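# Park the bicycle in the floor rack, kickstand up

## Task

Get the bicycle into the floor rack with one of its wheels seated in the slot and pushed close to the slot's closed end, and its kickstand folded fully up. When you finish, the bike must be at rest and touching nothing except the rack: no wall, furniture or loose item may be in contact with it. The rack is loose on the floor, not anchored. If the bike falls or is left leaning, the task fails.

## Robot and tools

ROBOT. TidyBot++: a wheeled base 0.54 m long, 0.50 m wide and 0.38 m tall, driven by four powered casters, carrying one seven-joint arm that ends in a two-finger gripper. The arm's shoulder sits 0.12 m ahead of the base centre and 0.68 m above the floor. Segments: upper arm 0.42 m, forearm 0.31 m, wrist to hand point 0.31 m. There are two cameras: base_camera, fixed on the front of the base, and wrist_camera, which looks along the fingers. The arm starts folded with the hand pointing down, sticking out up to 0.08 m beyond the front of the base.

FRAMES. All positions are in metres. Base frame: origin on the floor below the base centre, x ahead, y to the left, z up. hand_pose is reported in this frame and marks the point between the finger pads; the hand's own z axis runs out along the fingers and the fingers close along its y axis. The odometry frame is the base frame as it was when the scene began. base_odometry gives x, y and heading (rad, positive to the left, -3.142 to 3.142); it counts wheel rotation, so slip looks like travel, and it drifts a few cm and degrees over many moves. base_tilt is in degrees, forward and right positive.

move. One action per call. Keys:
- base: an object of offsets relative to where the base is when the command begins (not a pose). translate_m: metres along the base's x, forward positive, -2 to 2. strafe_m: metres along y, left positive, -2 to 2. rotate_rad: turn in radians, counter-clockwise from above positive, -6.3 to 6.3. Several may be combined; the base runs straight to the given point.
- joints: absolute targets by name in radians. joint_1_rad (whole arm about vertical; positive is clockwise from above, the opposite sense to rotate_rad), joint_3_rad, joint_5_rad, joint_7_rad: any angle, taking the shorter way round, so send steps under half a turn. joint_2_rad: -2.249 to 2.249 (0 = upper arm vertical). joint_4_rad: -2.579 to 2.579 (0 = straight elbow). joint_6_rad: -2.099 to 2.099. gripper_pos: 0 (open, about 85 mm gap) to 1 (closed); gap is roughly 85 x (1 - gripper_pos) mm.
- target: a single list of seven numbers for the one arm, an absolute hand pose in the base frame: x, y, z in metres, then quaternion qw, qx, qy, qz, in the same form hand_pose prints. With target, joints may contain only gripper_pos.
- speeds: per-action caps by key. translate_m and strafe_m 0.05 to 0.5 m/s; rotate_rad 0.1 to 1.57 rad/s. If translate_m and strafe_m are given together, state the speed under only one of them.
- cameras: list of base_camera, wrist_camera or all; empty list for no images.
- blocking: true/omitted waits until everything rests; false returns in about 0.5 s while motion continues.
A move with no action just reports state and pictures. Unknown keys make a call invalid; out-of-range values make it refused.

wait(seconds 0 to 10) lets time pass without new commands. stop brakes all running motions. zoom_image(camera, region [x0, y0, x1, y1] in pixels, at most 504 x 504) enlarges part of the newest image; base_camera images are 644x364, wrist_camera 644x476. read_manual only gives licence texts. finished_scene(scene) ends the scene for good; the bike must then stay parked with no help.

RESULTS. move reads done or the worst status. base_status, joint_status and hand_status give per-motion outcomes: done, moving, off_target (at rest away from target, possibly still pressing), contact_stop, time_out, not_followed, torque_fault, limit_stop_at_motor_heat. hand_status is done within 10 mm and 2 degrees; most target moves end within about 3 cm. hand_target is where the joint targets would place the hand. motor_effort is percent of maximum per motor, with the action's peak in brackets. on_its_own lists motion you did not command. pictures names the image order. Watch for joint command not followed, pose unreachable, ARM HIT, MOTOR HOT and OVER-TEMPERATURE FAULT. After a refused call or an uncommanded stop, remaining move, wait and finished_scene calls of that reply are skipped.

CORRECTING. To fix a target's position, add (wanted - hand_pose) to the last target's x, y, z. To hold a hand still, resend hand_target, not hand_pose. After a joints move, send last command + (wanted - reading). Loads make the arm sag; never command a loaded joint to its current reading. Hand and camera estimates may be off by 1 to 2 cm; trust the images.

CAUTIONS. The arm does not avoid obstacles and keeps pushing when blocked; it is not checked against the base. Low, close, forward-pointing hand targets often fail or hit the base. A hand pointing down reaches at most about 0.94 m high, only near the base. Catching the arm on something above about 0.6 m while the base moves, sideways swings of a stretched arm, or strong horizontal forces on a raised hand can tip the robot; back away or retract to recover. A blocked base shoves until it times out. Hard hits can cause a torque fault (arm frozen 10 s). Sustained loads or stretched poses overheat motors. Avoid dropping or releasing moving parts, slamming, very hard pushes, and excessive force or twist on the gripper, including squeezing hard on something still resting on a surface. Brief outside tugs on held parts can occur. Since the rack is loose, pushing the wheel in can slide it; make sure the bike ends upright, still, kickstand fully raised, and free of contact with anything but the rack.

Each tool is called after ">>>" in YAML: its name, and indented under it one key for each argument.

## Session

>>> move:
  joints: {"joint_1_rad":-0.3,"joint_2_rad":-0.35,"joint_3_rad":3.14,"joint_4_rad":-2.0,"joint_5_rad":0,"joint_6_rad":-0.6,"joint_7_rad":1.5}

Scene clock: 1.73 s.
move: done
base_odometry: x=+0.000 y=+0.000 heading=+0.000
base_tilt: forward=+0.2 right=-0.5
base_status: not commanded
joint_positions: joint_1_rad=-0.287 joint_2_rad=-0.336 joint_3_rad=+3.163 joint_4_rad=-2.012 joint_5_rad=+0.027 joint_6_rad=-0.661 joint_7_rad=+1.573 gripper_pos=+0.000
joint_status: all done
motor_effort: joint_1_rad=+1(2) joint_2_rad=-6(8) joint_3_rad=+0(1) joint_4_rad=+22(22) joint_5_rad=+0(2) joint_6_rad=+7(7) joint_7_rad=+1(2)
hand_pose: x=+0.5045 y=+0.1005 z=+0.8297 quat_wxyz=(-0.043, +0.911, +0.129, +0.389) (m; base frame)
hand_target: x=+0.5113 y=+0.1235 z=+0.8566 quat_wxyz=(-0.080, +0.896, +0.104, +0.424) (m; base frame)
hand_status: not commanded
pictures: base_camera, wrist_camera
camera_calibration:
wrist_camera: T_world_to_cam=[[0.388054, -0.92067, 0.042205, -0.135905], [-0.627046, -0.297301, -0.720017, 1.00542], [0.675446, 0.252941, -0.692672, 0.341317], [0, 0, 0, 1]] pos_world=[0.452643, 0.0874562, 0.966077]

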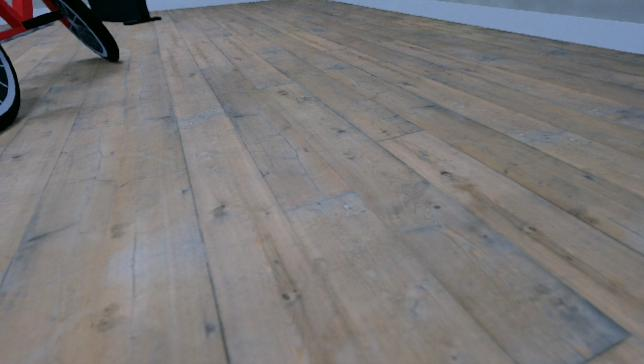

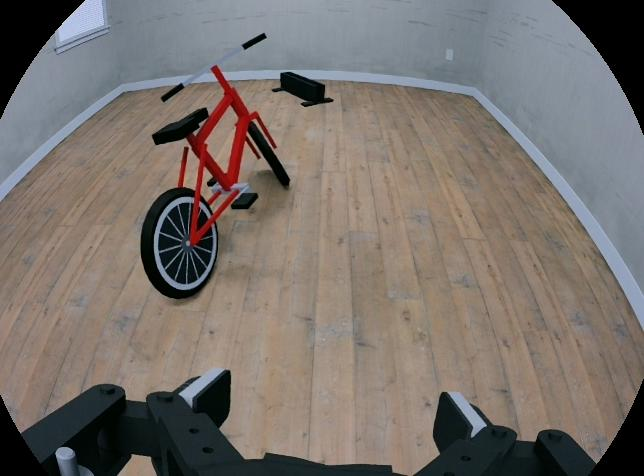

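>>> zoom_image:
  camera: "wrist_camera"
  region: [130, 20, 390, 310]

>>> zoom_image:
  camera: "wrist_camera"
  region: [250, 50, 350, 120]

Scaled by 1.738.

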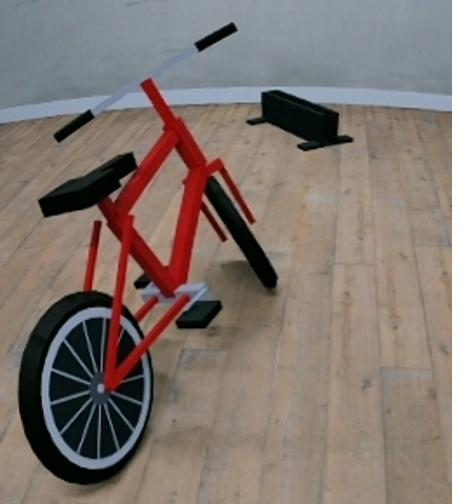

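Scaled by 5.040.

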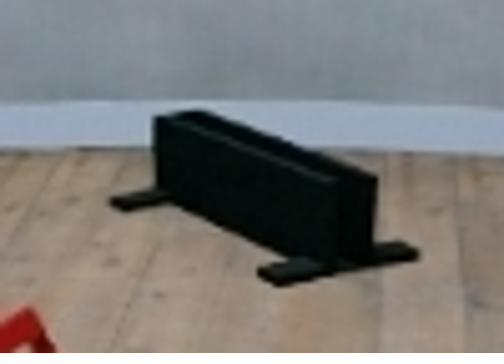

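>>> move:
  base: {"translate_m":1.95,"rotate_rad":0.8}

>>> zoom_image:
  camera: "wrist_camera"
  region: [150, 80, 450, 320]

Scene clock: 16.33 s.
move: done
base_odometry: x=+1.950 y=+0.000 heading=+0.800
base_tilt: forward=+0.2 right=-0.5
base_status: done
joint_positions: joint_1_rad=-0.295 joint_2_rad=-0.347 joint_3_rad=+3.154 joint_4_rad=-2.012 joint_5_rad=+0.027 joint_6_rad=-0.654 joint_7_rad=+1.573 gripper_pos=+0.000
joint_status: not commanded
motor_effort: joint_1_rad=+1(2) joint_2_rad=-6(10) joint_3_rad=+0(2) joint_4_rad=+21(23) joint_5_rad=+0(2) joint_6_rad=+7(7) joint_7_rad=+1(1)
hand_pose: x=+0.5024 y=+0.1071 z=+0.8364 quat_wxyz=(-0.046, +0.906, +0.136, +0.397) (m; base frame)
hand_target: x=+0.5113 y=+0.1235 z=+0.8566 quat_wxyz=(-0.080, +0.896, +0.104, +0.424) (m; base frame)
hand_status: not commanded
pictures: base_camera, wrist_camera
camera_calibration:
wrist_camera: T_world_to_cam=[[0.402185, -0.914331, 0.0473916, -0.141427], [-0.607916, -0.305392, -0.732921, 1.01296], [0.684606, 0.26596, -0.678661, 0.327912], [0, 0, 0, 1]] pos_world=[0.448182, 0.0928265, 0.971661]

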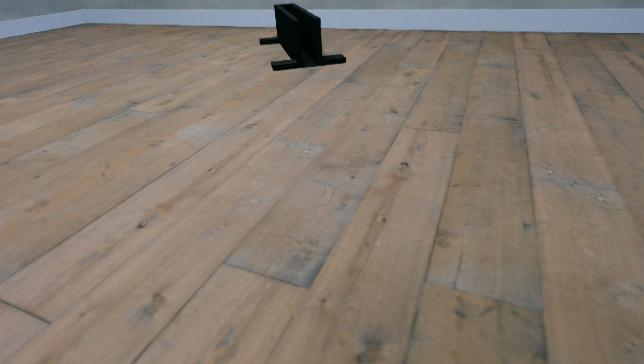

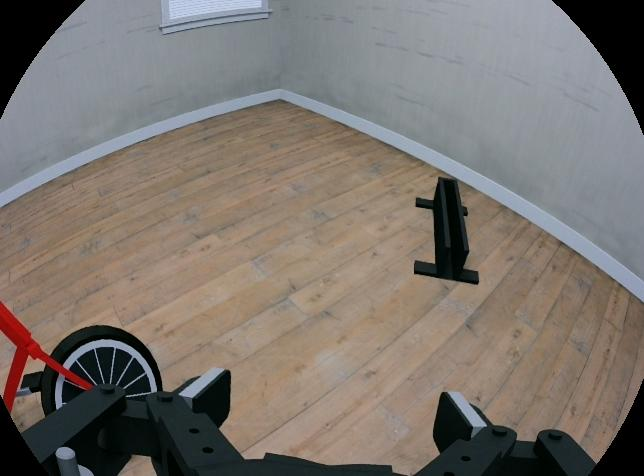

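Scaled by 1.680.

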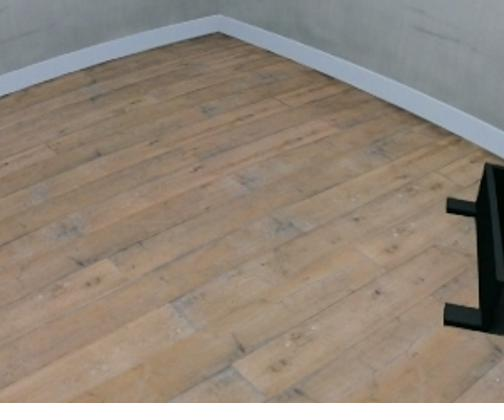

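>>> move:
  base: {"translate_m":1.05,"strafe_m":-0.11,"rotate_rad":0.22}
  cameras: []

>>> move:
  target: [0.60,0.0,0.50,0,1,0,0]

Scene clock: 22.83 s.
move: done
base_odometry: x=+2.761 y=+0.677 heading=+1.021
base_tilt: forward=+0.2 right=-0.5
base_status: done
joint_positions: joint_1_rad=-0.297 joint_2_rad=-0.350 joint_3_rad=+3.148 joint_4_rad=-2.011 joint_5_rad=+0.026 joint_6_rad=-0.653 joint_7_rad=+1.573 gripper_pos=+0.000
joint_status: not commanded
motor_effort: joint_1_rad=+0(2) joint_2_rad=-6(9) joint_3_rad=+0(2) joint_4_rad=+21(23) joint_5_rad=+0(2) joint_6_rad=+6(7) joint_7_rad=+1(1)
hand_pose: x=+0.5013 y=+0.1104 z=+0.8379 quat_wxyz=(-0.047, +0.905, +0.140, +0.399) (m; base frame)
hand_target: x=+0.5113 y=+0.1235 z=+0.8566 quat_wxyz=(-0.080, +0.896, +0.104, +0.424) (m; base frame)
hand_status: not commanded
pictures: none
No camera images: "cameras" was empty.

Scene clock: 25.10 s.
move: off_target
base_odometry: x=+2.761 y=+0.677 heading=+1.021
base_tilt: forward=+0.2 right=-0.5
base_status: not commanded
joint_positions: joint_1_rad=-0.022 joint_2_rad=+0.623 joint_3_rad=+3.148 joint_4_rad=-1.694 joint_5_rad=+0.021 joint_6_rad=-0.777 joint_7_rad=+1.573 gripper_pos=+0.000
joint_status: not commanded
motor_effort: joint_1_rad=+2(2) joint_2_rad=-33(34) joint_3_rad=+0(1) joint_4_rad=+13(22) joint_5_rad=+0(2) joint_6_rad=+0(7) joint_7_rad=+1(1)
hand_pose: x=+0.6103 y=+0.0040 z=+0.4990 quat_wxyz=(+0.009, +1.000, +0.017, +0.024) (m; base frame)
hand_target: x=+0.6000 y=+0.0000 z=+0.5000 quat_wxyz=(+0.000, +1.000, +0.000, +0.000) (m; base frame)
hand_status: off_target (0.011 m and 3.5 deg from the pose sent, 0.369 m and 50.4 deg at the start)
pictures: base_camera, wrist_camera
camera_calibration:
wrist_camera: T_world_to_cam=[[0.139761, -0.988804, -0.0522848, -0.0528727], [-0.989071, -0.136905, -0.0547272, 0.693296], [0.0469564, 0.0593621, -0.997132, 0.601388], [0, 0, 0, 1]] pos_world=[0.66487, 0.00693509, 0.634841]

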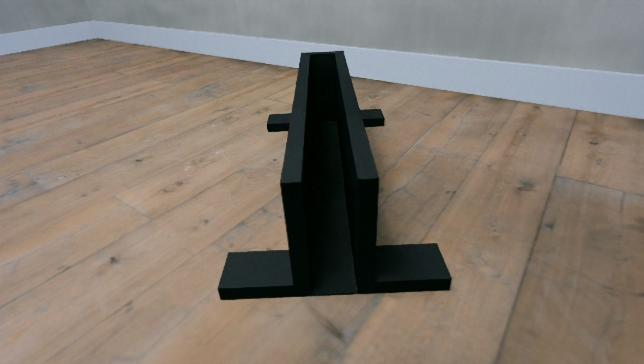

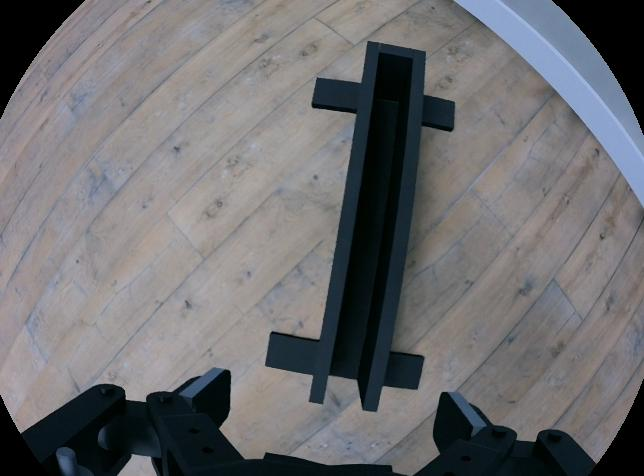

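>>> move:
  base: {"translate_m":0.09}
  target: [0.66,-0.003,0.28,0,1,0,0]

Scene clock: 28.20 s.
move: off_target
base_odometry: x=+2.808 y=+0.754 heading=+1.020
base_tilt: forward=+0.2 right=-0.5
base_status: done
joint_positions: joint_1_rad=-0.012 joint_2_rad=+1.128 joint_3_rad=+3.148 joint_4_rad=-1.495 joint_5_rad=+0.017 joint_6_rad=-0.595 joint_7_rad=+1.573 gripper_pos=+0.000
joint_status: not commanded
motor_effort: joint_1_rad=+0(1) joint_2_rad=-40(42) joint_3_rad=-1(1) joint_4_rad=+9(15) joint_5_rad=+0(2) joint_6_rad=+0(2) joint_7_rad=+1(1)
hand_pose: x=+0.6314 y=+0.0007 z=+0.2787 quat_wxyz=(+0.008, +0.999, +0.013, -0.038) (m; base frame)
hand_target: x=+0.6600 y=-0.0030 z=+0.2800 quat_wxyz=(+0.000, +1.000, +0.000, +0.000) (m; base frame)
hand_status: off_target (0.029 m and 4.7 deg from the pose sent, 0.225 m and 3.5 deg at the start)
pictures: base_camera, wrist_camera
camera_calibration:
wrist_camera: T_world_to_cam=[[0.124037, -0.989804, -0.0700145, -0.0557257], [-0.98935, -0.128779, 0.0678428, 0.667644], [-0.0761675, 0.0608539, -0.995236, 0.458116], [0, 0, 0, 1]] pos_world=[0.702339, 0.00294262, 0.406737]

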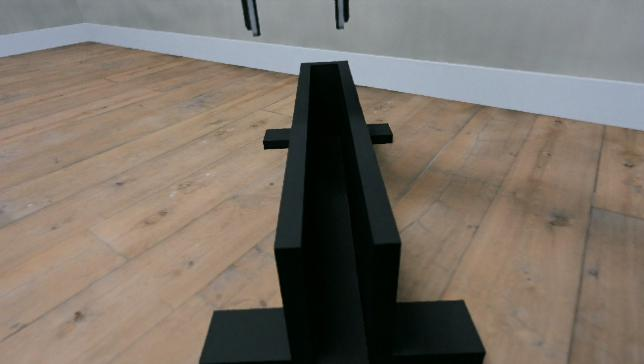

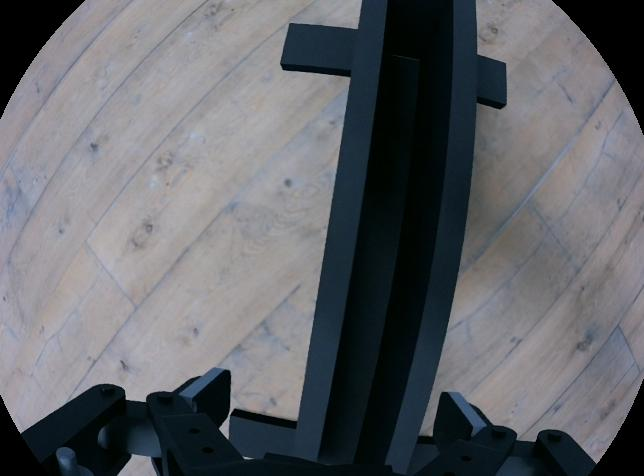

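>>> move:
  target: [0.695,-0.003,0.20,0,1,0,0]
  joints: {"gripper_pos":0.4}

Scene clock: 41.27 s.
move: off_target
base_odometry: x=+2.808 y=+0.754 heading=+1.020
base_tilt: forward=+0.2 right=-0.5
base_status: not commanded
joint_positions: joint_1_rad=-0.012 joint_2_rad=+1.341 joint_3_rad=+3.148 joint_4_rad=-1.262 joint_5_rad=+0.013 joint_6_rad=-0.594 joint_7_rad=+1.573 gripper_pos=+0.400
joint_status: all done
motor_effort: joint_1_rad=+2(2) joint_2_rad=-42(45) joint_3_rad=-1(1) joint_4_rad=+9(11) joint_5_rad=+1(2) joint_6_rad=-1(2) joint_7_rad=+1(1)
hand_pose: x=+0.6726 y=+0.0019 z=+0.1967 quat_wxyz=(+0.007, +1.000, +0.012, -0.028) (m; base frame)
hand_target: x=+0.6950 y=-0.0030 z=+0.2000 quat_wxyz=(+0.000, +1.000, +0.000, +0.000) (m; base frame)
hand_status: off_target (0.023 m and 3.6 deg from the pose sent, 0.101 m and 4.7 deg at the start)
pictures: base_camera, wrist_camera
camera_calibration:
wrist_camera: T_world_to_cam=[[0.123165, -0.989956, -0.069408, -0.0649549], [-0.990837, -0.126578, 0.047116, 0.71917], [-0.0554283, 0.0629689, -0.996475, 0.365894], [0, 0, 0, 1]] pos_world=[0.740861, 0.00368875, 0.326211]

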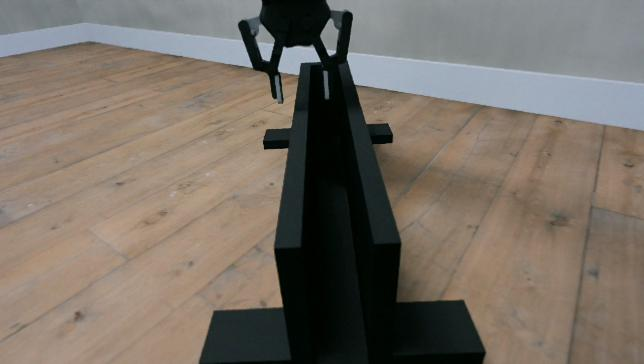

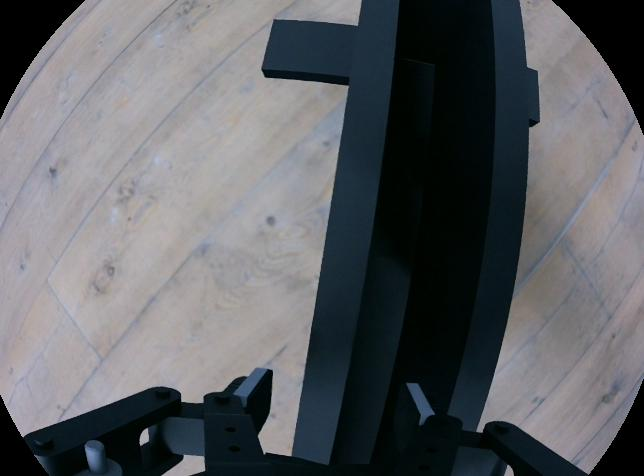

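>>> move:
  target: [0.70,-0.003,0.125,0,1,0,0]
  cameras: []

>>> move:
  joints: {"gripper_pos":1.0}

Scene clock: 43.33 s.
move: off_target
base_odometry: x=+2.808 y=+0.754 heading=+1.020
base_tilt: forward=+0.2 right=-0.5
base_status: not commanded
joint_positions: joint_1_rad=-0.011 joint_2_rad=+1.516 joint_3_rad=+3.148 joint_4_rad=-1.111 joint_5_rad=+0.007 joint_6_rad=-0.589 joint_7_rad=+1.573 gripper_pos=+0.400
joint_status: not commanded
motor_effort: joint_1_rad=+2(3) joint_2_rad=-42(46) joint_3_rad=+0(2) joint_4_rad=+8(10) joint_5_rad=+1(2) joint_6_rad=-1(1) joint_7_rad=+1(1)
hand_pose: x=+0.6712 y=+0.0024 z=+0.1210 quat_wxyz=(+0.005, +0.999, +0.010, -0.037) (m; base frame)
hand_target: x=+0.7000 y=-0.0030 z=+0.1251 quat_wxyz=(+0.000, +1.000, +0.000, +0.000) (m; base frame)
hand_status: off_target (0.030 m and 4.4 deg from the pose sent, 0.077 m and 3.6 deg at the start)
pictures: none
No camera images: "cameras" was empty.

Scene clock: 44.20 s.
move: off_target
base_odometry: x=+2.808 y=+0.754 heading=+1.020
base_tilt: forward=+0.2 right=-0.5
base_status: not commanded
joint_positions: joint_1_rad=-0.009 joint_2_rad=+1.515 joint_3_rad=+3.148 joint_4_rad=-1.110 joint_5_rad=-0.005 joint_6_rad=-0.588 joint_7_rad=+1.573 gripper_pos=+0.799
joint_status: gripper_pos off_target (ended at +0.799, target +1.000)
motor_effort: joint_1_rad=+0(4) joint_2_rad=-42(49) joint_3_rad=+1(3) joint_4_rad=+10(11) joint_5_rad=+2(7) joint_6_rad=+1(2) joint_7_rad=+1(4)
hand_pose: x=+0.6720 y=+0.0035 z=+0.1214 quat_wxyz=(+0.002, +0.999, +0.003, -0.036) (m; base frame)
hand_target: x=+0.7000 y=-0.0030 z=+0.1251 quat_wxyz=(+0.000, +1.000, +0.000, +0.000) (m; base frame)
hand_status: not commanded
pictures: base_camera, wrist_camera
camera_calibration:
wrist_camera: T_world_to_cam=[[0.104722, -0.99126, -0.0802312, -0.0547909], [-0.992001, -0.109836, 0.0622079, 0.721226], [-0.0704764, 0.0730749, -0.994833, 0.300637], [0, 0, 0, 1]] pos_world=[0.742383, 0.00293527, 0.249821]

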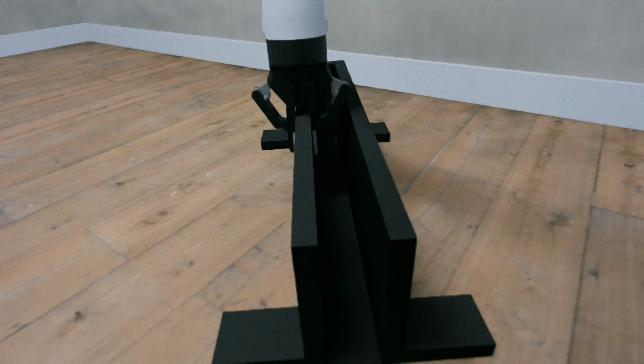

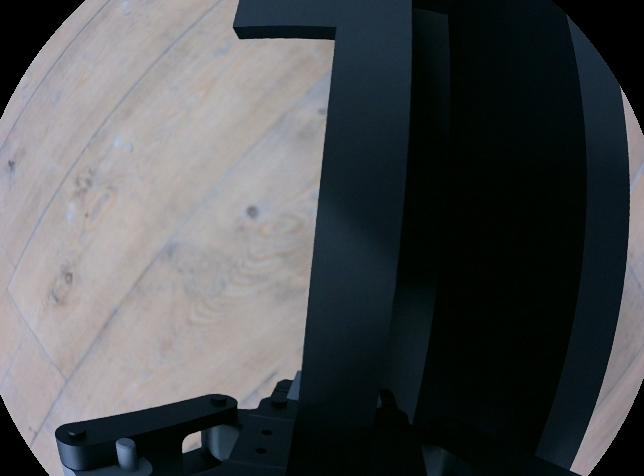

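>>> move:
  target: [0.66,-0.003,0.24,0,1,0,0]

Scene clock: 46.43 s.
move: off_target
base_odometry: x=+2.808 y=+0.754 heading=+1.020
base_tilt: forward=+0.2 right=-0.5
base_status: not commanded
joint_positions: joint_1_rad=-0.009 joint_2_rad=+1.267 joint_3_rad=+3.148 joint_4_rad=-1.433 joint_5_rad=-0.005 joint_6_rad=-0.527 joint_7_rad=+1.573 gripper_pos=+0.800
joint_status: not commanded
motor_effort: joint_1_rad=+0(2) joint_2_rad=-49(55) joint_3_rad=+0(2) joint_4_rad=+9(11) joint_5_rad=+1(3) joint_6_rad=-2(4) joint_7_rad=+1(1)
hand_pose: x=+0.6284 y=+0.0029 z=+0.2134 quat_wxyz=(+0.002, +0.999, +0.003, -0.043) (m; base frame)
hand_target: x=+0.6600 y=-0.0030 z=+0.2400 quat_wxyz=(+0.000, +1.000, +0.000, +0.000) (m; base frame)
hand_status: off_target (0.042 m and 4.9 deg from the pose sent, 0.119 m and 4.1 deg at the start)
pictures: base_camera, wrist_camera
camera_calibration:
wrist_camera: T_world_to_cam=[[0.101915, -0.991447, -0.0815307, -0.041345], [-0.991274, -0.1081, 0.0754384, 0.668955], [-0.0836066, 0.073131, -0.993812, 0.397101], [0, 0, 0, 1]] pos_world=[0.700532, 0.0022826, 0.340808]

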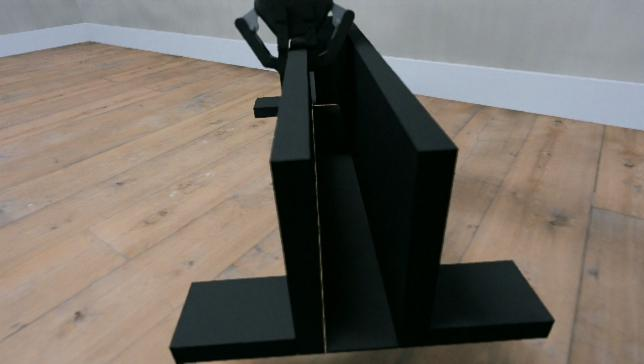

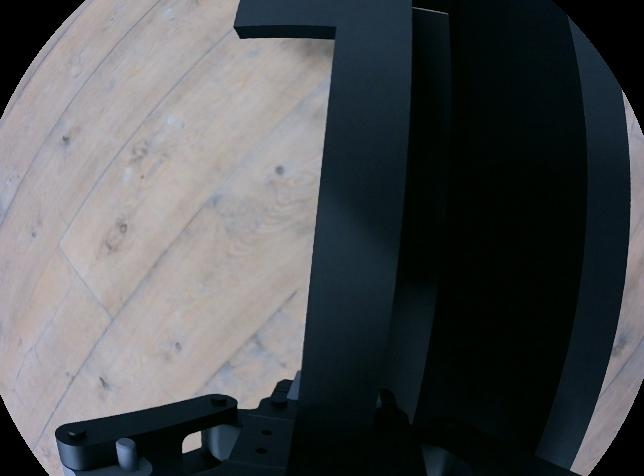

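>>> move:
  joints: {"joint_7_rad":0.0}

>>> move:
  base: {"translate_m":0.5,"strafe_m":1.373}
  speeds: {"translate_m":0.3}
  cameras: []

>>> move:
  base: {"rotate_rad":-2.59}
  speeds: {"rotate_rad":0.7}

Scene clock: 51.60 s.
move: done
base_odometry: x=+2.808 y=+0.754 heading=+1.020
base_tilt: forward=+0.2 right=-0.5
base_status: not commanded
joint_positions: joint_1_rad=-0.008 joint_2_rad=+1.267 joint_3_rad=+3.148 joint_4_rad=-1.433 joint_5_rad=-0.005 joint_6_rad=-0.527 joint_7_rad=+0.070 gripper_pos=+0.800
joint_status: all done
motor_effort: joint_1_rad=+0(2) joint_2_rad=-49(50) joint_3_rad=-1(1) joint_4_rad=+8(10) joint_5_rad=+1(2) joint_6_rad=-2(4) joint_7_rad=+1(3)
hand_pose: x=+0.6285 y=+0.0026 z=+0.2134 quat_wxyz=(+0.030, +0.732, -0.680, -0.030) (m; base frame)
hand_target: x=+0.6600 y=-0.0030 z=+0.2400 quat_wxyz=(+0.000, +0.699, -0.715, +0.000) (m; base frame)
hand_status: not commanded
pictures: base_camera, wrist_camera
camera_calibration:
wrist_camera: T_world_to_cam=[[-0.984482, -0.175329, 0.00745485, 0.620024], [-0.175325, 0.98451, 0.00111699, 0.169159], [-0.00753522, -0.00020737, -0.999972, 0.350819], [0, 0, 0, 1]] pos_world=[0.642704, -0.0577577, 0.345998]

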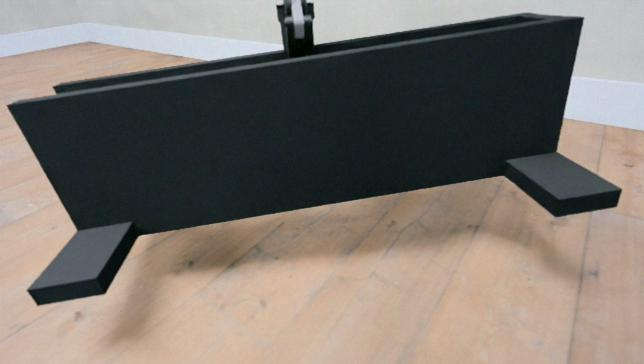

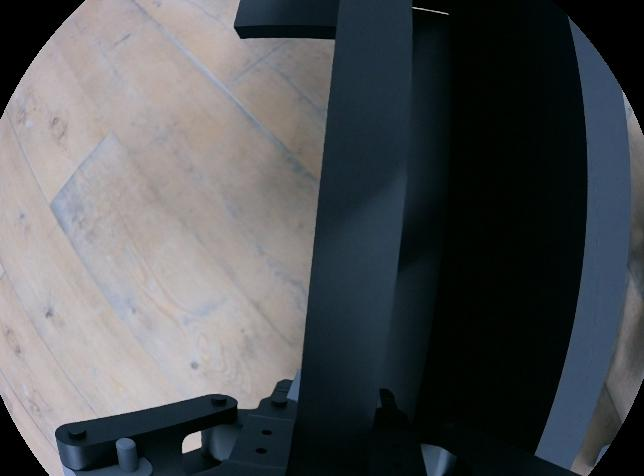

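Scene clock: 57.50 s.
move: done
base_odometry: x=+1.899 y=+1.898 heading=+1.020
base_tilt: forward=+0.2 right=-0.5
base_status: done
joint_positions: joint_1_rad=-0.001 joint_2_rad=+1.267 joint_3_rad=+3.149 joint_4_rad=-1.434 joint_5_rad=-0.005 joint_6_rad=-0.523 joint_7_rad=+0.070 gripper_pos=+0.800
joint_status: not commanded
motor_effort: joint_1_rad=+0(5) joint_2_rad=-49(50) joint_3_rad=-1(4) joint_4_rad=+8(10) joint_5_rad=+0(2) joint_6_rad=-3(4) joint_7_rad=+1(1)
hand_pose: x=+0.6290 y=-0.0023 z=+0.2131 quat_wxyz=(+0.030, +0.729, -0.683, -0.028) (m; base frame)
hand_target: x=+0.6600 y=-0.0030 z=+0.2400 quat_wxyz=(+0.000, +0.699, -0.715, +0.000) (m; base frame)
hand_status: not commanded
pictures: none
No camera images: "cameras" was empty.

Scene clock: 62.30 s.
move: done
base_odometry: x=+1.899 y=+1.898 heading=-1.570
base_tilt: forward=+0.2 right=-0.5
base_status: done
joint_positions: joint_1_rad=+0.002 joint_2_rad=+1.267 joint_3_rad=+3.158 joint_4_rad=-1.434 joint_5_rad=-0.005 joint_6_rad=-0.522 joint_7_rad=+0.070 gripper_pos=+0.800
joint_status: not commanded
motor_effort: joint_1_rad=+1(7) joint_2_rad=-49(51) joint_3_rad=+0(5) joint_4_rad=+9(9) joint_5_rad=+1(2) joint_6_rad=-3(4) joint_7_rad=+1(1)
hand_pose: x=+0.6294 y=-0.0088 z=+0.2130 quat_wxyz=(+0.032, +0.727, -0.686, -0.025) (m; base frame)
hand_target: x=+0.6600 y=-0.0030 z=+0.2400 quat_wxyz=(+0.000, +0.699, -0.715, +0.000) (m; base frame)
hand_status: not commanded
pictures: base_camera, wrist_camera
camera_calibration:
wrist_camera: T_world_to_cam=[[-0.986817, -0.161757, 0.00510725, 0.621009], [-0.161797, 0.986784, -0.00886519, 0.174206], [-0.00360575, -0.00957466, -0.999948, 0.347939], [0, 0, 0, 1]] pos_world=[0.642263, -0.0681195, 0.346294]

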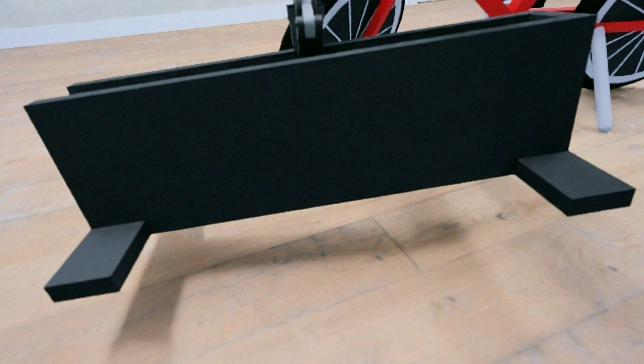

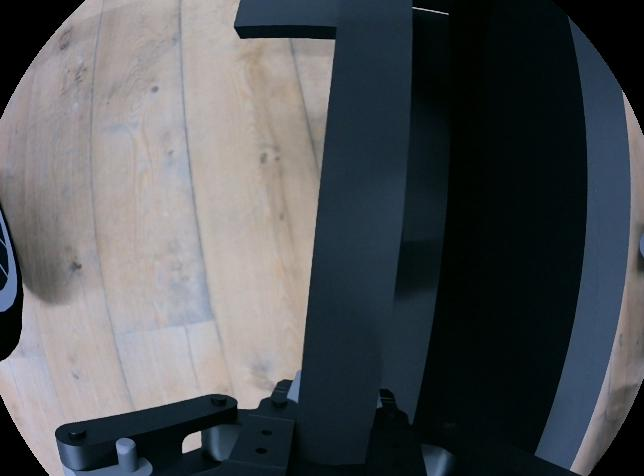

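>>> move:
  base: {"strafe_m":-1.15}
  speeds: {"strafe_m":0.3}

Scene clock: 71.60 s.
move: done
base_odometry: x=+0.749 y=+1.897 heading=-1.570
base_tilt: forward=+0.2 right=-0.5
base_status: done
joint_positions: joint_1_rad=+0.007 joint_2_rad=+1.267 joint_3_rad=+3.157 joint_4_rad=-1.434 joint_5_rad=-0.005 joint_6_rad=-0.522 joint_7_rad=+0.070 gripper_pos=+0.800
joint_status: not commanded
motor_effort: joint_1_rad=+1(5) joint_2_rad=-49(50) joint_3_rad=-1(3) joint_4_rad=+8(10) joint_5_rad=+1(3) joint_6_rad=-3(4) joint_7_rad=+1(1)
hand_pose: x=+0.6294 y=-0.0109 z=+0.2130 quat_wxyz=(+0.032, +0.725, -0.687, -0.026) (m; base frame)
hand_target: x=+0.6600 y=-0.0030 z=+0.2400 quat_wxyz=(+0.000, +0.699, -0.715, +0.000) (m; base frame)
hand_status: not commanded
pictures: base_camera, wrist_camera
camera_calibration:
wrist_camera: T_world_to_cam=[[-0.987582, -0.157025, 0.00498755, 0.621178], [-0.157062, 0.987555, -0.00814606, 0.173151], [-0.00364634, -0.00882826, -0.999954, 0.347957], [0, 0, 0, 1]] pos_world=[0.641929, -0.070384, 0.346254]

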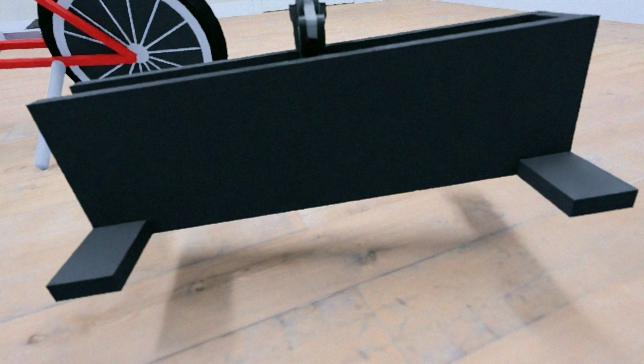

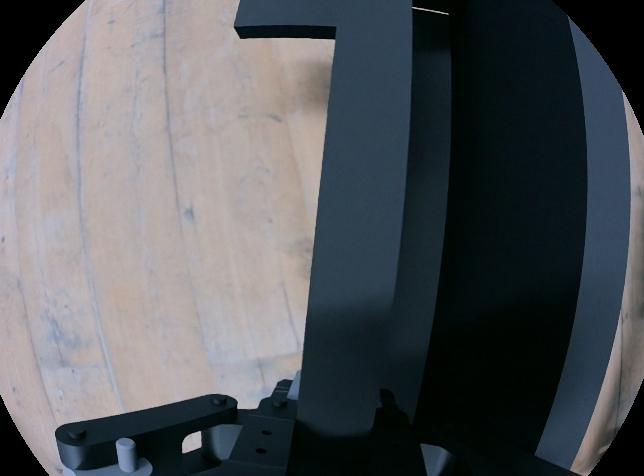

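>>> move:
  target: [0.62,-0.003,0.56,0,0.648,-0.7616,0]

Scene clock: 75.50 s.
move: off_target
base_odometry: x=+0.749 y=+1.897 heading=-1.570
base_tilt: forward=+0.2 right=-0.5
base_status: not commanded
joint_positions: joint_1_rad=-0.229 joint_2_rad=+0.658 joint_3_rad=+3.513 joint_4_rad=-1.542 joint_5_rad=-0.220 joint_6_rad=-0.989 joint_7_rad=+0.070 gripper_pos=+0.800
joint_status: not commanded
motor_effort: joint_1_rad=+1(1) joint_2_rad=-43(54) joint_3_rad=+4(5) joint_4_rad=+19(20) joint_5_rad=+1(3) joint_6_rad=-1(3) joint_7_rad=+1(1)
hand_pose: x=+0.6286 y=-0.0102 z=+0.5291 quat_wxyz=(+0.015, +0.662, -0.749, +0.014) (m; base frame)
hand_target: x=+0.6200 y=-0.0030 z=+0.5600 quat_wxyz=(+0.000, +0.648, -0.762, +0.000) (m; base frame)
hand_status: off_target (0.033 m and 3.2 deg from the pose sent, 0.347 m and 13.2 deg at the start)
pictures: base_camera, wrist_camera
camera_calibration:
wrist_camera: T_world_to_cam=[[-0.997252, 0.0153347, -0.0724832, 0.667719], [0.0190038, 0.998558, -0.0502046, 0.0866484], [0.0716088, -0.0514441, -0.996105, 0.614205], [0, 0, 0, 1]] pos_world=[0.620255, -0.0651655, 0.664561]

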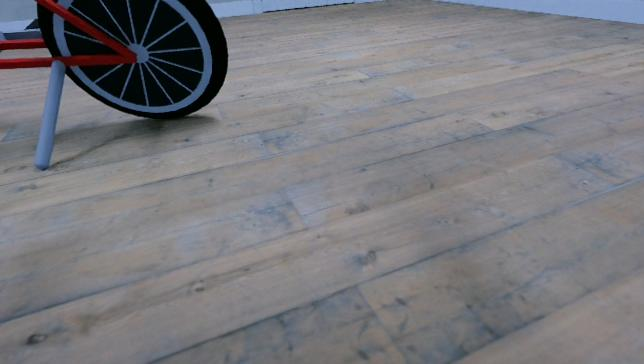

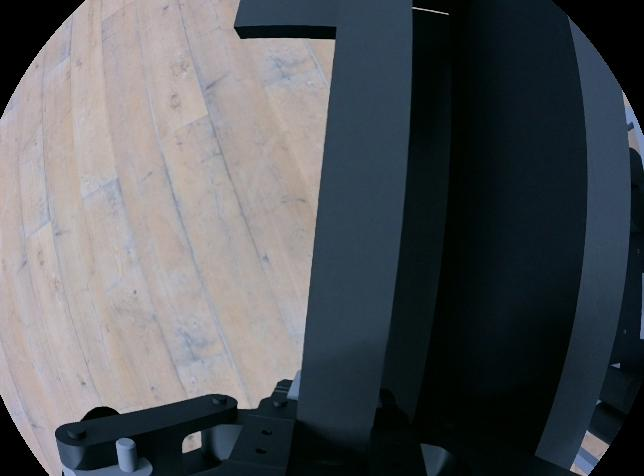

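>>> move:
  base: {"rotate_rad":0.55}
  speeds: {"rotate_rad":0.7}
  cameras: ["base_camera"]

Scene clock: 79.27 s.
move: done
base_odometry: x=+0.749 y=+1.897 heading=-1.020
base_tilt: forward=+0.2 right=-0.5
base_status: done
joint_positions: joint_1_rad=-0.243 joint_2_rad=+0.658 joint_3_rad=+3.534 joint_4_rad=-1.542 joint_5_rad=-0.237 joint_6_rad=-0.995 joint_7_rad=+0.070 gripper_pos=+0.800
joint_status: not commanded
motor_effort: joint_1_rad=-1(6) joint_2_rad=-43(44) joint_3_rad=+5(9) joint_4_rad=+19(20) joint_5_rad=+0(4) joint_6_rad=-1(2) joint_7_rad=+1(1)
hand_pose: x=+0.6282 y=-0.0085 z=+0.5304 quat_wxyz=(+0.014, +0.658, -0.753, +0.012) (m; base frame)
hand_target: x=+0.6200 y=-0.0030 z=+0.5600 quat_wxyz=(+0.000, +0.648, -0.762, +0.000) (m; base frame)
hand_status: not commanded
pictures: base_camera

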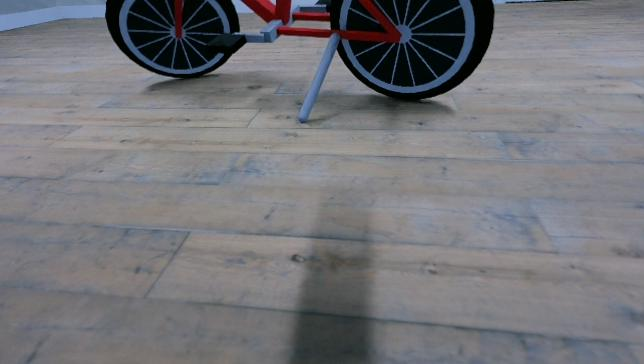

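>>> move:
  base: {"rotate_rad":-0.55}
  speeds: {"rotate_rad":0.7}
  cameras: []

>>> move:
  base: {"strafe_m":-0.16}
  speeds: {"strafe_m":0.3}
  target: [0.66,-0.003,0.22,0,0.749,-0.6626,0]
  cameras: []

>>> move:
  base: {"translate_m":0.62}
  speeds: {"translate_m":0.3}

Scene clock: 86.27 s.
move: done
base_odometry: x=+0.749 y=+1.897 heading=-1.570
base_tilt: forward=+0.2 right=-0.5
base_status: done
joint_positions: joint_1_rad=-0.241 joint_2_rad=+0.658 joint_3_rad=+3.537 joint_4_rad=-1.542 joint_5_rad=-0.240 joint_6_rad=-0.995 joint_7_rad=+0.070 gripper_pos=+0.800
joint_status: not commanded
motor_effort: joint_1_rad=+1(6) joint_2_rad=-42(44) joint_3_rad=+5(9) joint_4_rad=+18(20) joint_5_rad=+0(3) joint_6_rad=-1(2) joint_7_rad=+1(1)
hand_pose: x=+0.6284 y=-0.0104 z=+0.5306 quat_wxyz=(+0.014, +0.655, -0.755, +0.012) (m; base frame)
hand_target: x=+0.6200 y=-0.0030 z=+0.5600 quat_wxyz=(+0.000, +0.648, -0.762, +0.000) (m; base frame)
hand_status: not commanded
pictures: none
No camera images: "cameras" was empty.

Scene clock: 88.43 s.
move: off_target
base_odometry: x=+0.589 y=+1.897 heading=-1.571
base_tilt: forward=+0.2 right=-0.5
base_status: done
joint_positions: joint_1_rad=-0.152 joint_2_rad=+1.317 joint_3_rad=+3.418 joint_4_rad=-1.449 joint_5_rad=-0.502 joint_6_rad=-0.561 joint_7_rad=+0.459 gripper_pos=+0.800
joint_status: not commanded
motor_effort: joint_1_rad=+0(4) joint_2_rad=-48(52) joint_3_rad=+5(7) joint_4_rad=+6(20) joint_5_rad=+1(3) joint_6_rad=-3(5) joint_7_rad=+1(1)
hand_pose: x=+0.6109 y=-0.0096 z=+0.1936 quat_wxyz=(+0.045, +0.731, -0.680, -0.036) (m; base frame)
hand_target: x=+0.6600 y=-0.0030 z=+0.2200 quat_wxyz=(+0.000, +0.749, -0.663, +0.000) (m; base frame)
hand_status: off_target (0.056 m and 7.2 deg from the pose sent, 0.312 m and 15.2 deg at the start)
pictures: none
No camera images: "cameras" was empty.

Scene clock: 91.43 s.
move: done
base_odometry: x=+0.588 y=+1.276 heading=-1.571
base_tilt: forward=+0.2 right=-0.5
base_status: done
joint_positions: joint_1_rad=-0.152 joint_2_rad=+1.318 joint_3_rad=+3.418 joint_4_rad=-1.441 joint_5_rad=-0.504 joint_6_rad=-0.550 joint_7_rad=+0.461 gripper_pos=+0.800
joint_status: not commanded
motor_effort: joint_1_rad=-1(1) joint_2_rad=-49(50) joint_3_rad=+5(6) joint_4_rad=+7(10) joint_5_rad=+2(3) joint_6_rad=-3(5) joint_7_rad=+1(1)
hand_pose: x=+0.6190 y=-0.0099 z=+0.1939 quat_wxyz=(+0.039, +0.733, -0.679, -0.029) (m; base frame)
hand_target: x=+0.6600 y=-0.0030 z=+0.2200 quat_wxyz=(+0.000, +0.749, -0.663, +0.000) (m; base frame)
hand_status: not commanded
pictures: base_camera, wrist_camera
camera_calibration:
wrist_camera: T_world_to_cam=[[-0.983673, -0.178796, 0.0205041, 0.60556], [-0.179036, 0.983786, -0.0105093, 0.184402], [-0.0182926, -0.0140087, -0.999735, 0.33776], [0, 0, 0, 1]] pos_world=[0.634866, -0.0684093, 0.327192]

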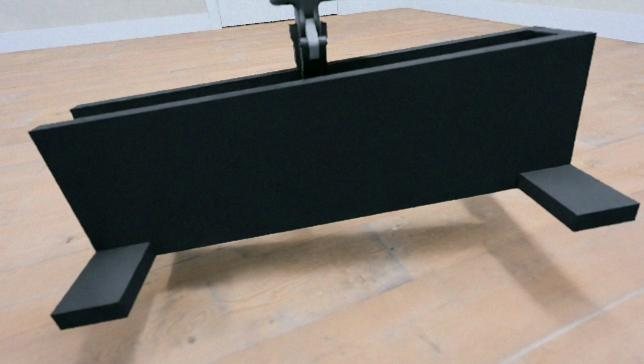

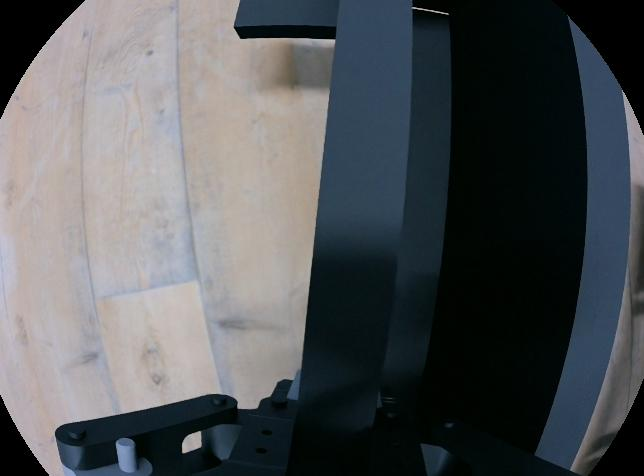

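>>> move:
  target: [0.67,0.0,0.165,0,0.766,-0.6428,0]
  cameras: []

>>> move:
  target: [0.67,0.0,0.13,0,0.766,-0.6428,0]

Scene clock: 93.30 s.
move: off_target
base_odometry: x=+0.588 y=+1.276 heading=-1.571
base_tilt: forward=+0.2 right=-0.5
base_status: not commanded
joint_positions: joint_1_rad=-0.144 joint_2_rad=+1.433 joint_3_rad=+3.399 joint_4_rad=-1.330 joint_5_rad=-0.509 joint_6_rad=-0.535 joint_7_rad=+0.485 gripper_pos=+0.800
joint_status: not commanded
motor_effort: joint_1_rad=-1(1) joint_2_rad=-48(50) joint_3_rad=+5(6) joint_4_rad=+6(9) joint_5_rad=+2(3) joint_6_rad=-2(4) joint_7_rad=+1(1)
hand_pose: x=+0.6285 y=-0.0037 z=+0.1441 quat_wxyz=(+0.035, +0.748, -0.662, -0.030) (m; base frame)
hand_target: x=+0.6700 y=+0.0000 z=+0.1650 quat_wxyz=(+0.000, +0.766, -0.643, +0.000) (m; base frame)
hand_status: off_target (0.047 m and 6.0 deg from the pose sent, 0.059 m and 7.9 deg at the start)
pictures: none
No camera images: "cameras" was empty.

Scene clock: 94.13 s.
move: off_target
base_odometry: x=+0.588 y=+1.277 heading=-1.571
base_tilt: forward=+0.2 right=-0.5
base_status: not commanded
joint_positions: joint_1_rad=-0.138 joint_2_rad=+1.481 joint_3_rad=+3.390 joint_4_rad=-1.262 joint_5_rad=-0.513 joint_6_rad=-0.526 joint_7_rad=+0.487 gripper_pos=+0.800
joint_status: not commanded
motor_effort: joint_1_rad=+1(1) joint_2_rad=-42(48) joint_3_rad=+6(6) joint_4_rad=+5(8) joint_5_rad=+3(4) joint_6_rad=-1(2) joint_7_rad=+1(1)
hand_pose: x=+0.6442 y=+0.0005 z=+0.1250 quat_wxyz=(+0.024, +0.752, -0.658, -0.023) (m; base frame)
hand_target: x=+0.6700 y=+0.0000 z=+0.1300 quat_wxyz=(+0.000, +0.766, -0.643, +0.000) (m; base frame)
hand_status: off_target (0.026 m and 4.4 deg from the pose sent, 0.044 m and 6.0 deg at the start)
pictures: base_camera, wrist_camera
camera_calibration:
wrist_camera: T_world_to_cam=[[-0.972179, -0.233921, -0.01218, 0.630344], [-0.23394, 0.972251, 0.000196363, 0.211986], [0.0117961, 0.00304029, -0.999926, 0.250156], [0, 0, 0, 1]] pos_world=[0.659449, -0.0594134, 0.257774]

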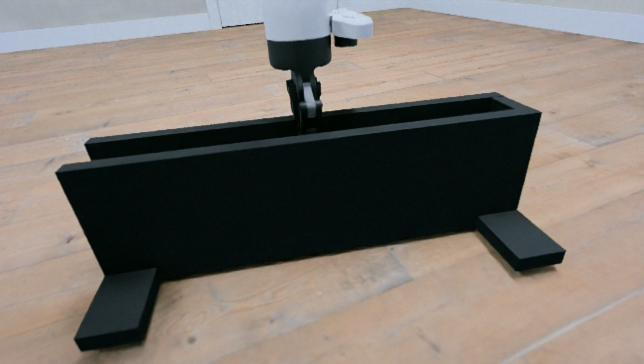

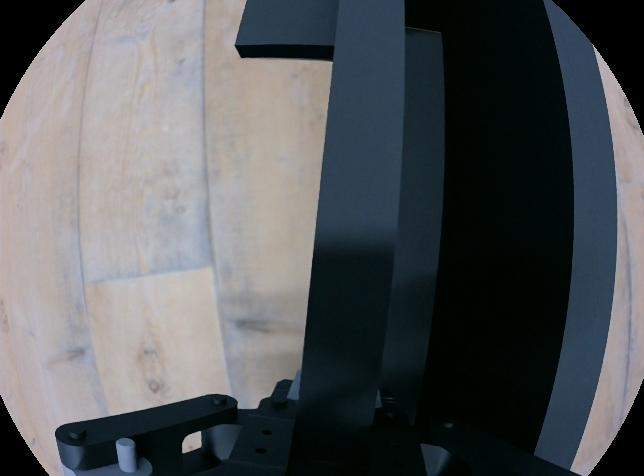

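>>> move:
  joints: {"gripper_pos":0.45}
  cameras: []

>>> move:
  target: [0.63,0.0,0.32,0,0.7071,-0.7071,0]
  cameras: []

>>> move:
  joints: {"joint_1_rad":-0.5,"joint_2_rad":-0.35,"joint_3_rad":3.14,"joint_4_rad":-2.0,"joint_5_rad":0,"joint_6_rad":-1.0,"joint_7_rad":1.5,"gripper_pos":0}

Scene clock: 95.83 s.
move: done
base_odometry: x=+0.588 y=+1.277 heading=-1.571
base_tilt: forward=+0.2 right=-0.5
base_status: not commanded
joint_positions: joint_1_rad=-0.138 joint_2_rad=+1.481 joint_3_rad=+3.390 joint_4_rad=-1.262 joint_5_rad=-0.513 joint_6_rad=-0.526 joint_7_rad=+0.487 gripper_pos=+0.450
joint_status: all done
motor_effort: joint_1_rad=+1(1) joint_2_rad=-40(45) joint_3_rad=+3(6) joint_4_rad=+6(10) joint_5_rad=+1(4) joint_6_rad=+0(2) joint_7_rad=+1(1)
hand_pose: x=+0.6447 y=+0.0006 z=+0.1254 quat_wxyz=(+0.023, +0.752, -0.658, -0.022) (m; base frame)
hand_target: x=+0.6700 y=+0.0000 z=+0.1300 quat_wxyz=(+0.000, +0.766, -0.643, +0.000) (m; base frame)
hand_status: not commanded
pictures: none
No camera images: "cameras" was empty.

Scene clock: 97.47 s.
move: off_target
base_odometry: x=+0.588 y=+1.277 heading=-1.571
base_tilt: forward=+0.2 right=-0.5
base_status: not commanded
joint_positions: joint_1_rad=-0.184 joint_2_rad=+1.037 joint_3_rad=+3.446 joint_4_rad=-1.603 joint_5_rad=-0.513 joint_6_rad=-0.526 joint_7_rad=+0.487 gripper_pos=+0.450
joint_status: not commanded
motor_effort: joint_1_rad=+1(1) joint_2_rad=-38(44) joint_3_rad=+4(4) joint_4_rad=+9(10) joint_5_rad=+1(2) joint_6_rad=+1(1) joint_7_rad=+1(1)
hand_pose: x=+0.6518 y=-0.0020 z=+0.3184 quat_wxyz=(-0.014, +0.732, -0.681, +0.023) (m; base frame)
hand_target: x=+0.6300 y=+0.0000 z=+0.3200 quat_wxyz=(+0.000, +0.707, -0.707, +0.000) (m; base frame)
hand_status: off_target (0.022 m and 5.2 deg from the pose sent, 0.195 m and 8.4 deg at the start)
pictures: none
No camera images: "cameras" was empty.

Scene clock: 100.40 s.
move: done
base_odometry: x=+0.588 y=+1.277 heading=-1.571
base_tilt: forward=+0.2 right=-0.5
base_status: not commanded
joint_positions: joint_1_rad=-0.486 joint_2_rad=-0.342 joint_3_rad=+3.164 joint_4_rad=-1.972 joint_5_rad=-0.037 joint_6_rad=-0.942 joint_7_rad=+1.425 gripper_pos=+0.000
joint_status: all done
motor_effort: joint_1_rad=+0(2) joint_2_rad=-6(41) joint_3_rad=+0(5) joint_4_rad=+20(22) joint_5_rad=+0(2) joint_6_rad=+5(6) joint_7_rad=+1(2)
hand_pose: x=+0.4190 y=+0.1617 z=+0.7976 quat_wxyz=(-0.105, +0.949, +0.145, +0.261) (m; base frame)
hand_target: x=+0.3954 y=+0.1532 z=+0.7778 quat_wxyz=(-0.068, +0.948, +0.207, +0.234) (m; base frame)
hand_status: not commanded
pictures: base_camera, wrist_camera
camera_calibration:
wrist_camera: T_world_to_cam=[[0.448347, -0.884116, -0.131624, 0.0624941], [-0.778364, -0.313761, -0.543787, 0.872344], [0.439472, 0.346256, -0.828837, 0.553667], [0, 0, 0, 1]] pos_world=[0.407661, 0.137249, 0.941495]

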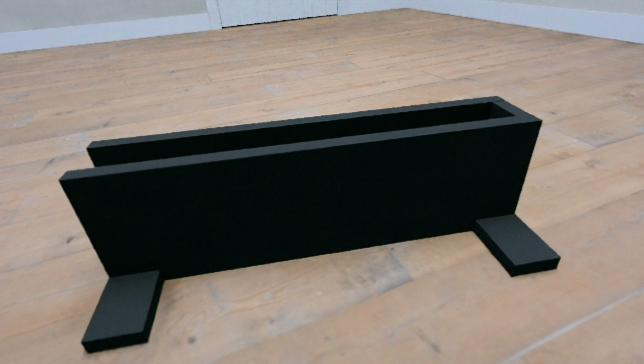

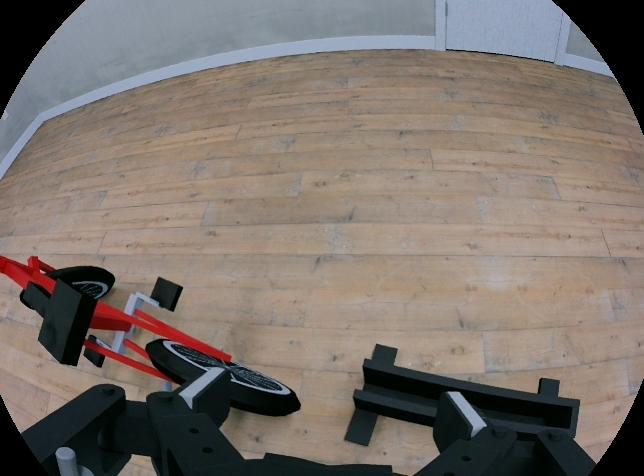

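>>> move:
  target: [0.54,0.12,0.55,0,0.766,-0.6428,0]

Scene clock: 106.20 s.
move: off_target
base_odometry: x=+0.588 y=+1.277 heading=-1.571
base_tilt: forward=+0.2 right=-0.5
base_status: not commanded
joint_positions: joint_1_rad=-0.488 joint_2_rad=+0.474 joint_3_rad=+3.441 joint_4_rad=-1.795 joint_5_rad=-0.150 joint_6_rad=-0.943 joint_7_rad=+0.153 gripper_pos=+0.000
joint_status: not commanded
motor_effort: joint_1_rad=+1(2) joint_2_rad=-28(29) joint_3_rad=+2(2) joint_4_rad=+13(22) joint_5_rad=+1(2) joint_6_rad=+0(5) joint_7_rad=+1(1)
hand_pose: x=+0.5223 y=+0.1124 z=+0.5476 quat_wxyz=(+0.022, +0.798, -0.602, -0.010) (m; base frame)
hand_target: x=+0.5400 y=+0.1200 z=+0.5500 quat_wxyz=(+0.000, +0.766, -0.643, +0.000) (m; base frame)
hand_status: off_target (0.019 m and 6.6 deg from the pose sent, 0.279 m and 101.4 deg at the start)
pictures: base_camera, wrist_camera
camera_calibration:
wrist_camera: T_world_to_cam=[[-0.927322, -0.373186, -0.0283837, 0.544209], [-0.372874, 0.927748, -0.0157895, 0.16097], [0.0322253, -0.00405847, -0.999472, 0.663667], [0, 0, 0, 1]] pos_world=[0.543292, 0.0564454, 0.681305]

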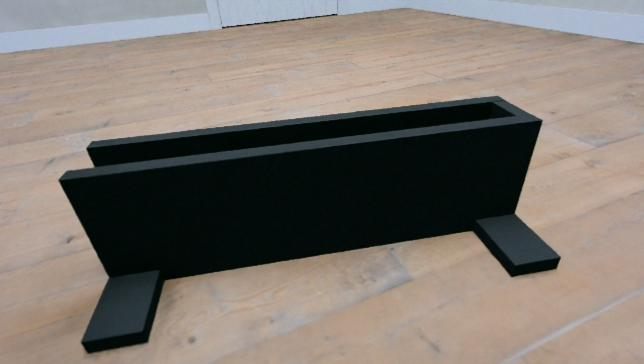

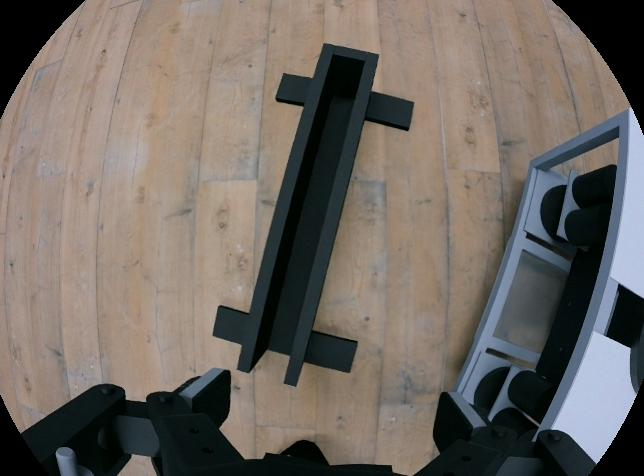

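>>> move:
  base: {"translate_m":-0.45,"strafe_m":0.55,"rotate_rad":0.145}
  joints: {"joint_1_rad":-0.1,"joint_2_rad":-0.35,"joint_3_rad":3.14,"joint_4_rad":-2.0,"joint_5_rad":0,"joint_6_rad":-0.9,"joint_7_rad":1.5}

Scene clock: 113.47 s.
move: done
base_odometry: x=+1.139 y=+1.727 heading=-1.425
base_tilt: forward=+0.2 right=-0.5
base_status: done
joint_positions: joint_1_rad=-0.114 joint_2_rad=-0.346 joint_3_rad=+3.158 joint_4_rad=-1.973 joint_5_rad=-0.036 joint_6_rad=-0.943 joint_7_rad=+1.424 gripper_pos=+0.000
joint_status: all done
motor_effort: joint_1_rad=+0(4) joint_2_rad=-6(30) joint_3_rad=+0(3) joint_4_rad=+21(22) joint_5_rad=+0(2) joint_6_rad=+4(5) joint_7_rad=+1(2)
hand_pose: x=+0.4561 y=+0.0429 z=+0.7984 quat_wxyz=(-0.054, +0.959, -0.030, +0.277) (m; base frame)
hand_target: x=+0.4598 y=+0.0361 z=+0.7938 quat_wxyz=(-0.025, +0.956, +0.015, +0.290) (m; base frame)
hand_status: not commanded
pictures: base_camera, wrist_camera
camera_calibration:
wrist_camera: T_world_to_cam=[[0.100875, -0.986531, -0.128763, 0.101533], [-0.837479, -0.0143328, -0.546282, 0.880543], [0.537079, 0.162942, -0.827645, 0.541602], [0, 0, 0, 1]] pos_world=[0.436312, 0.0245364, 0.942352]

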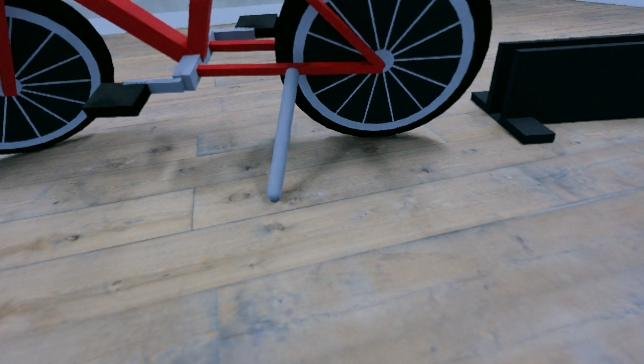

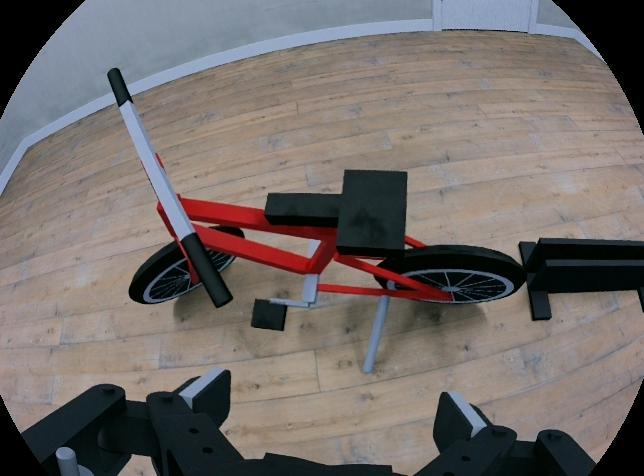

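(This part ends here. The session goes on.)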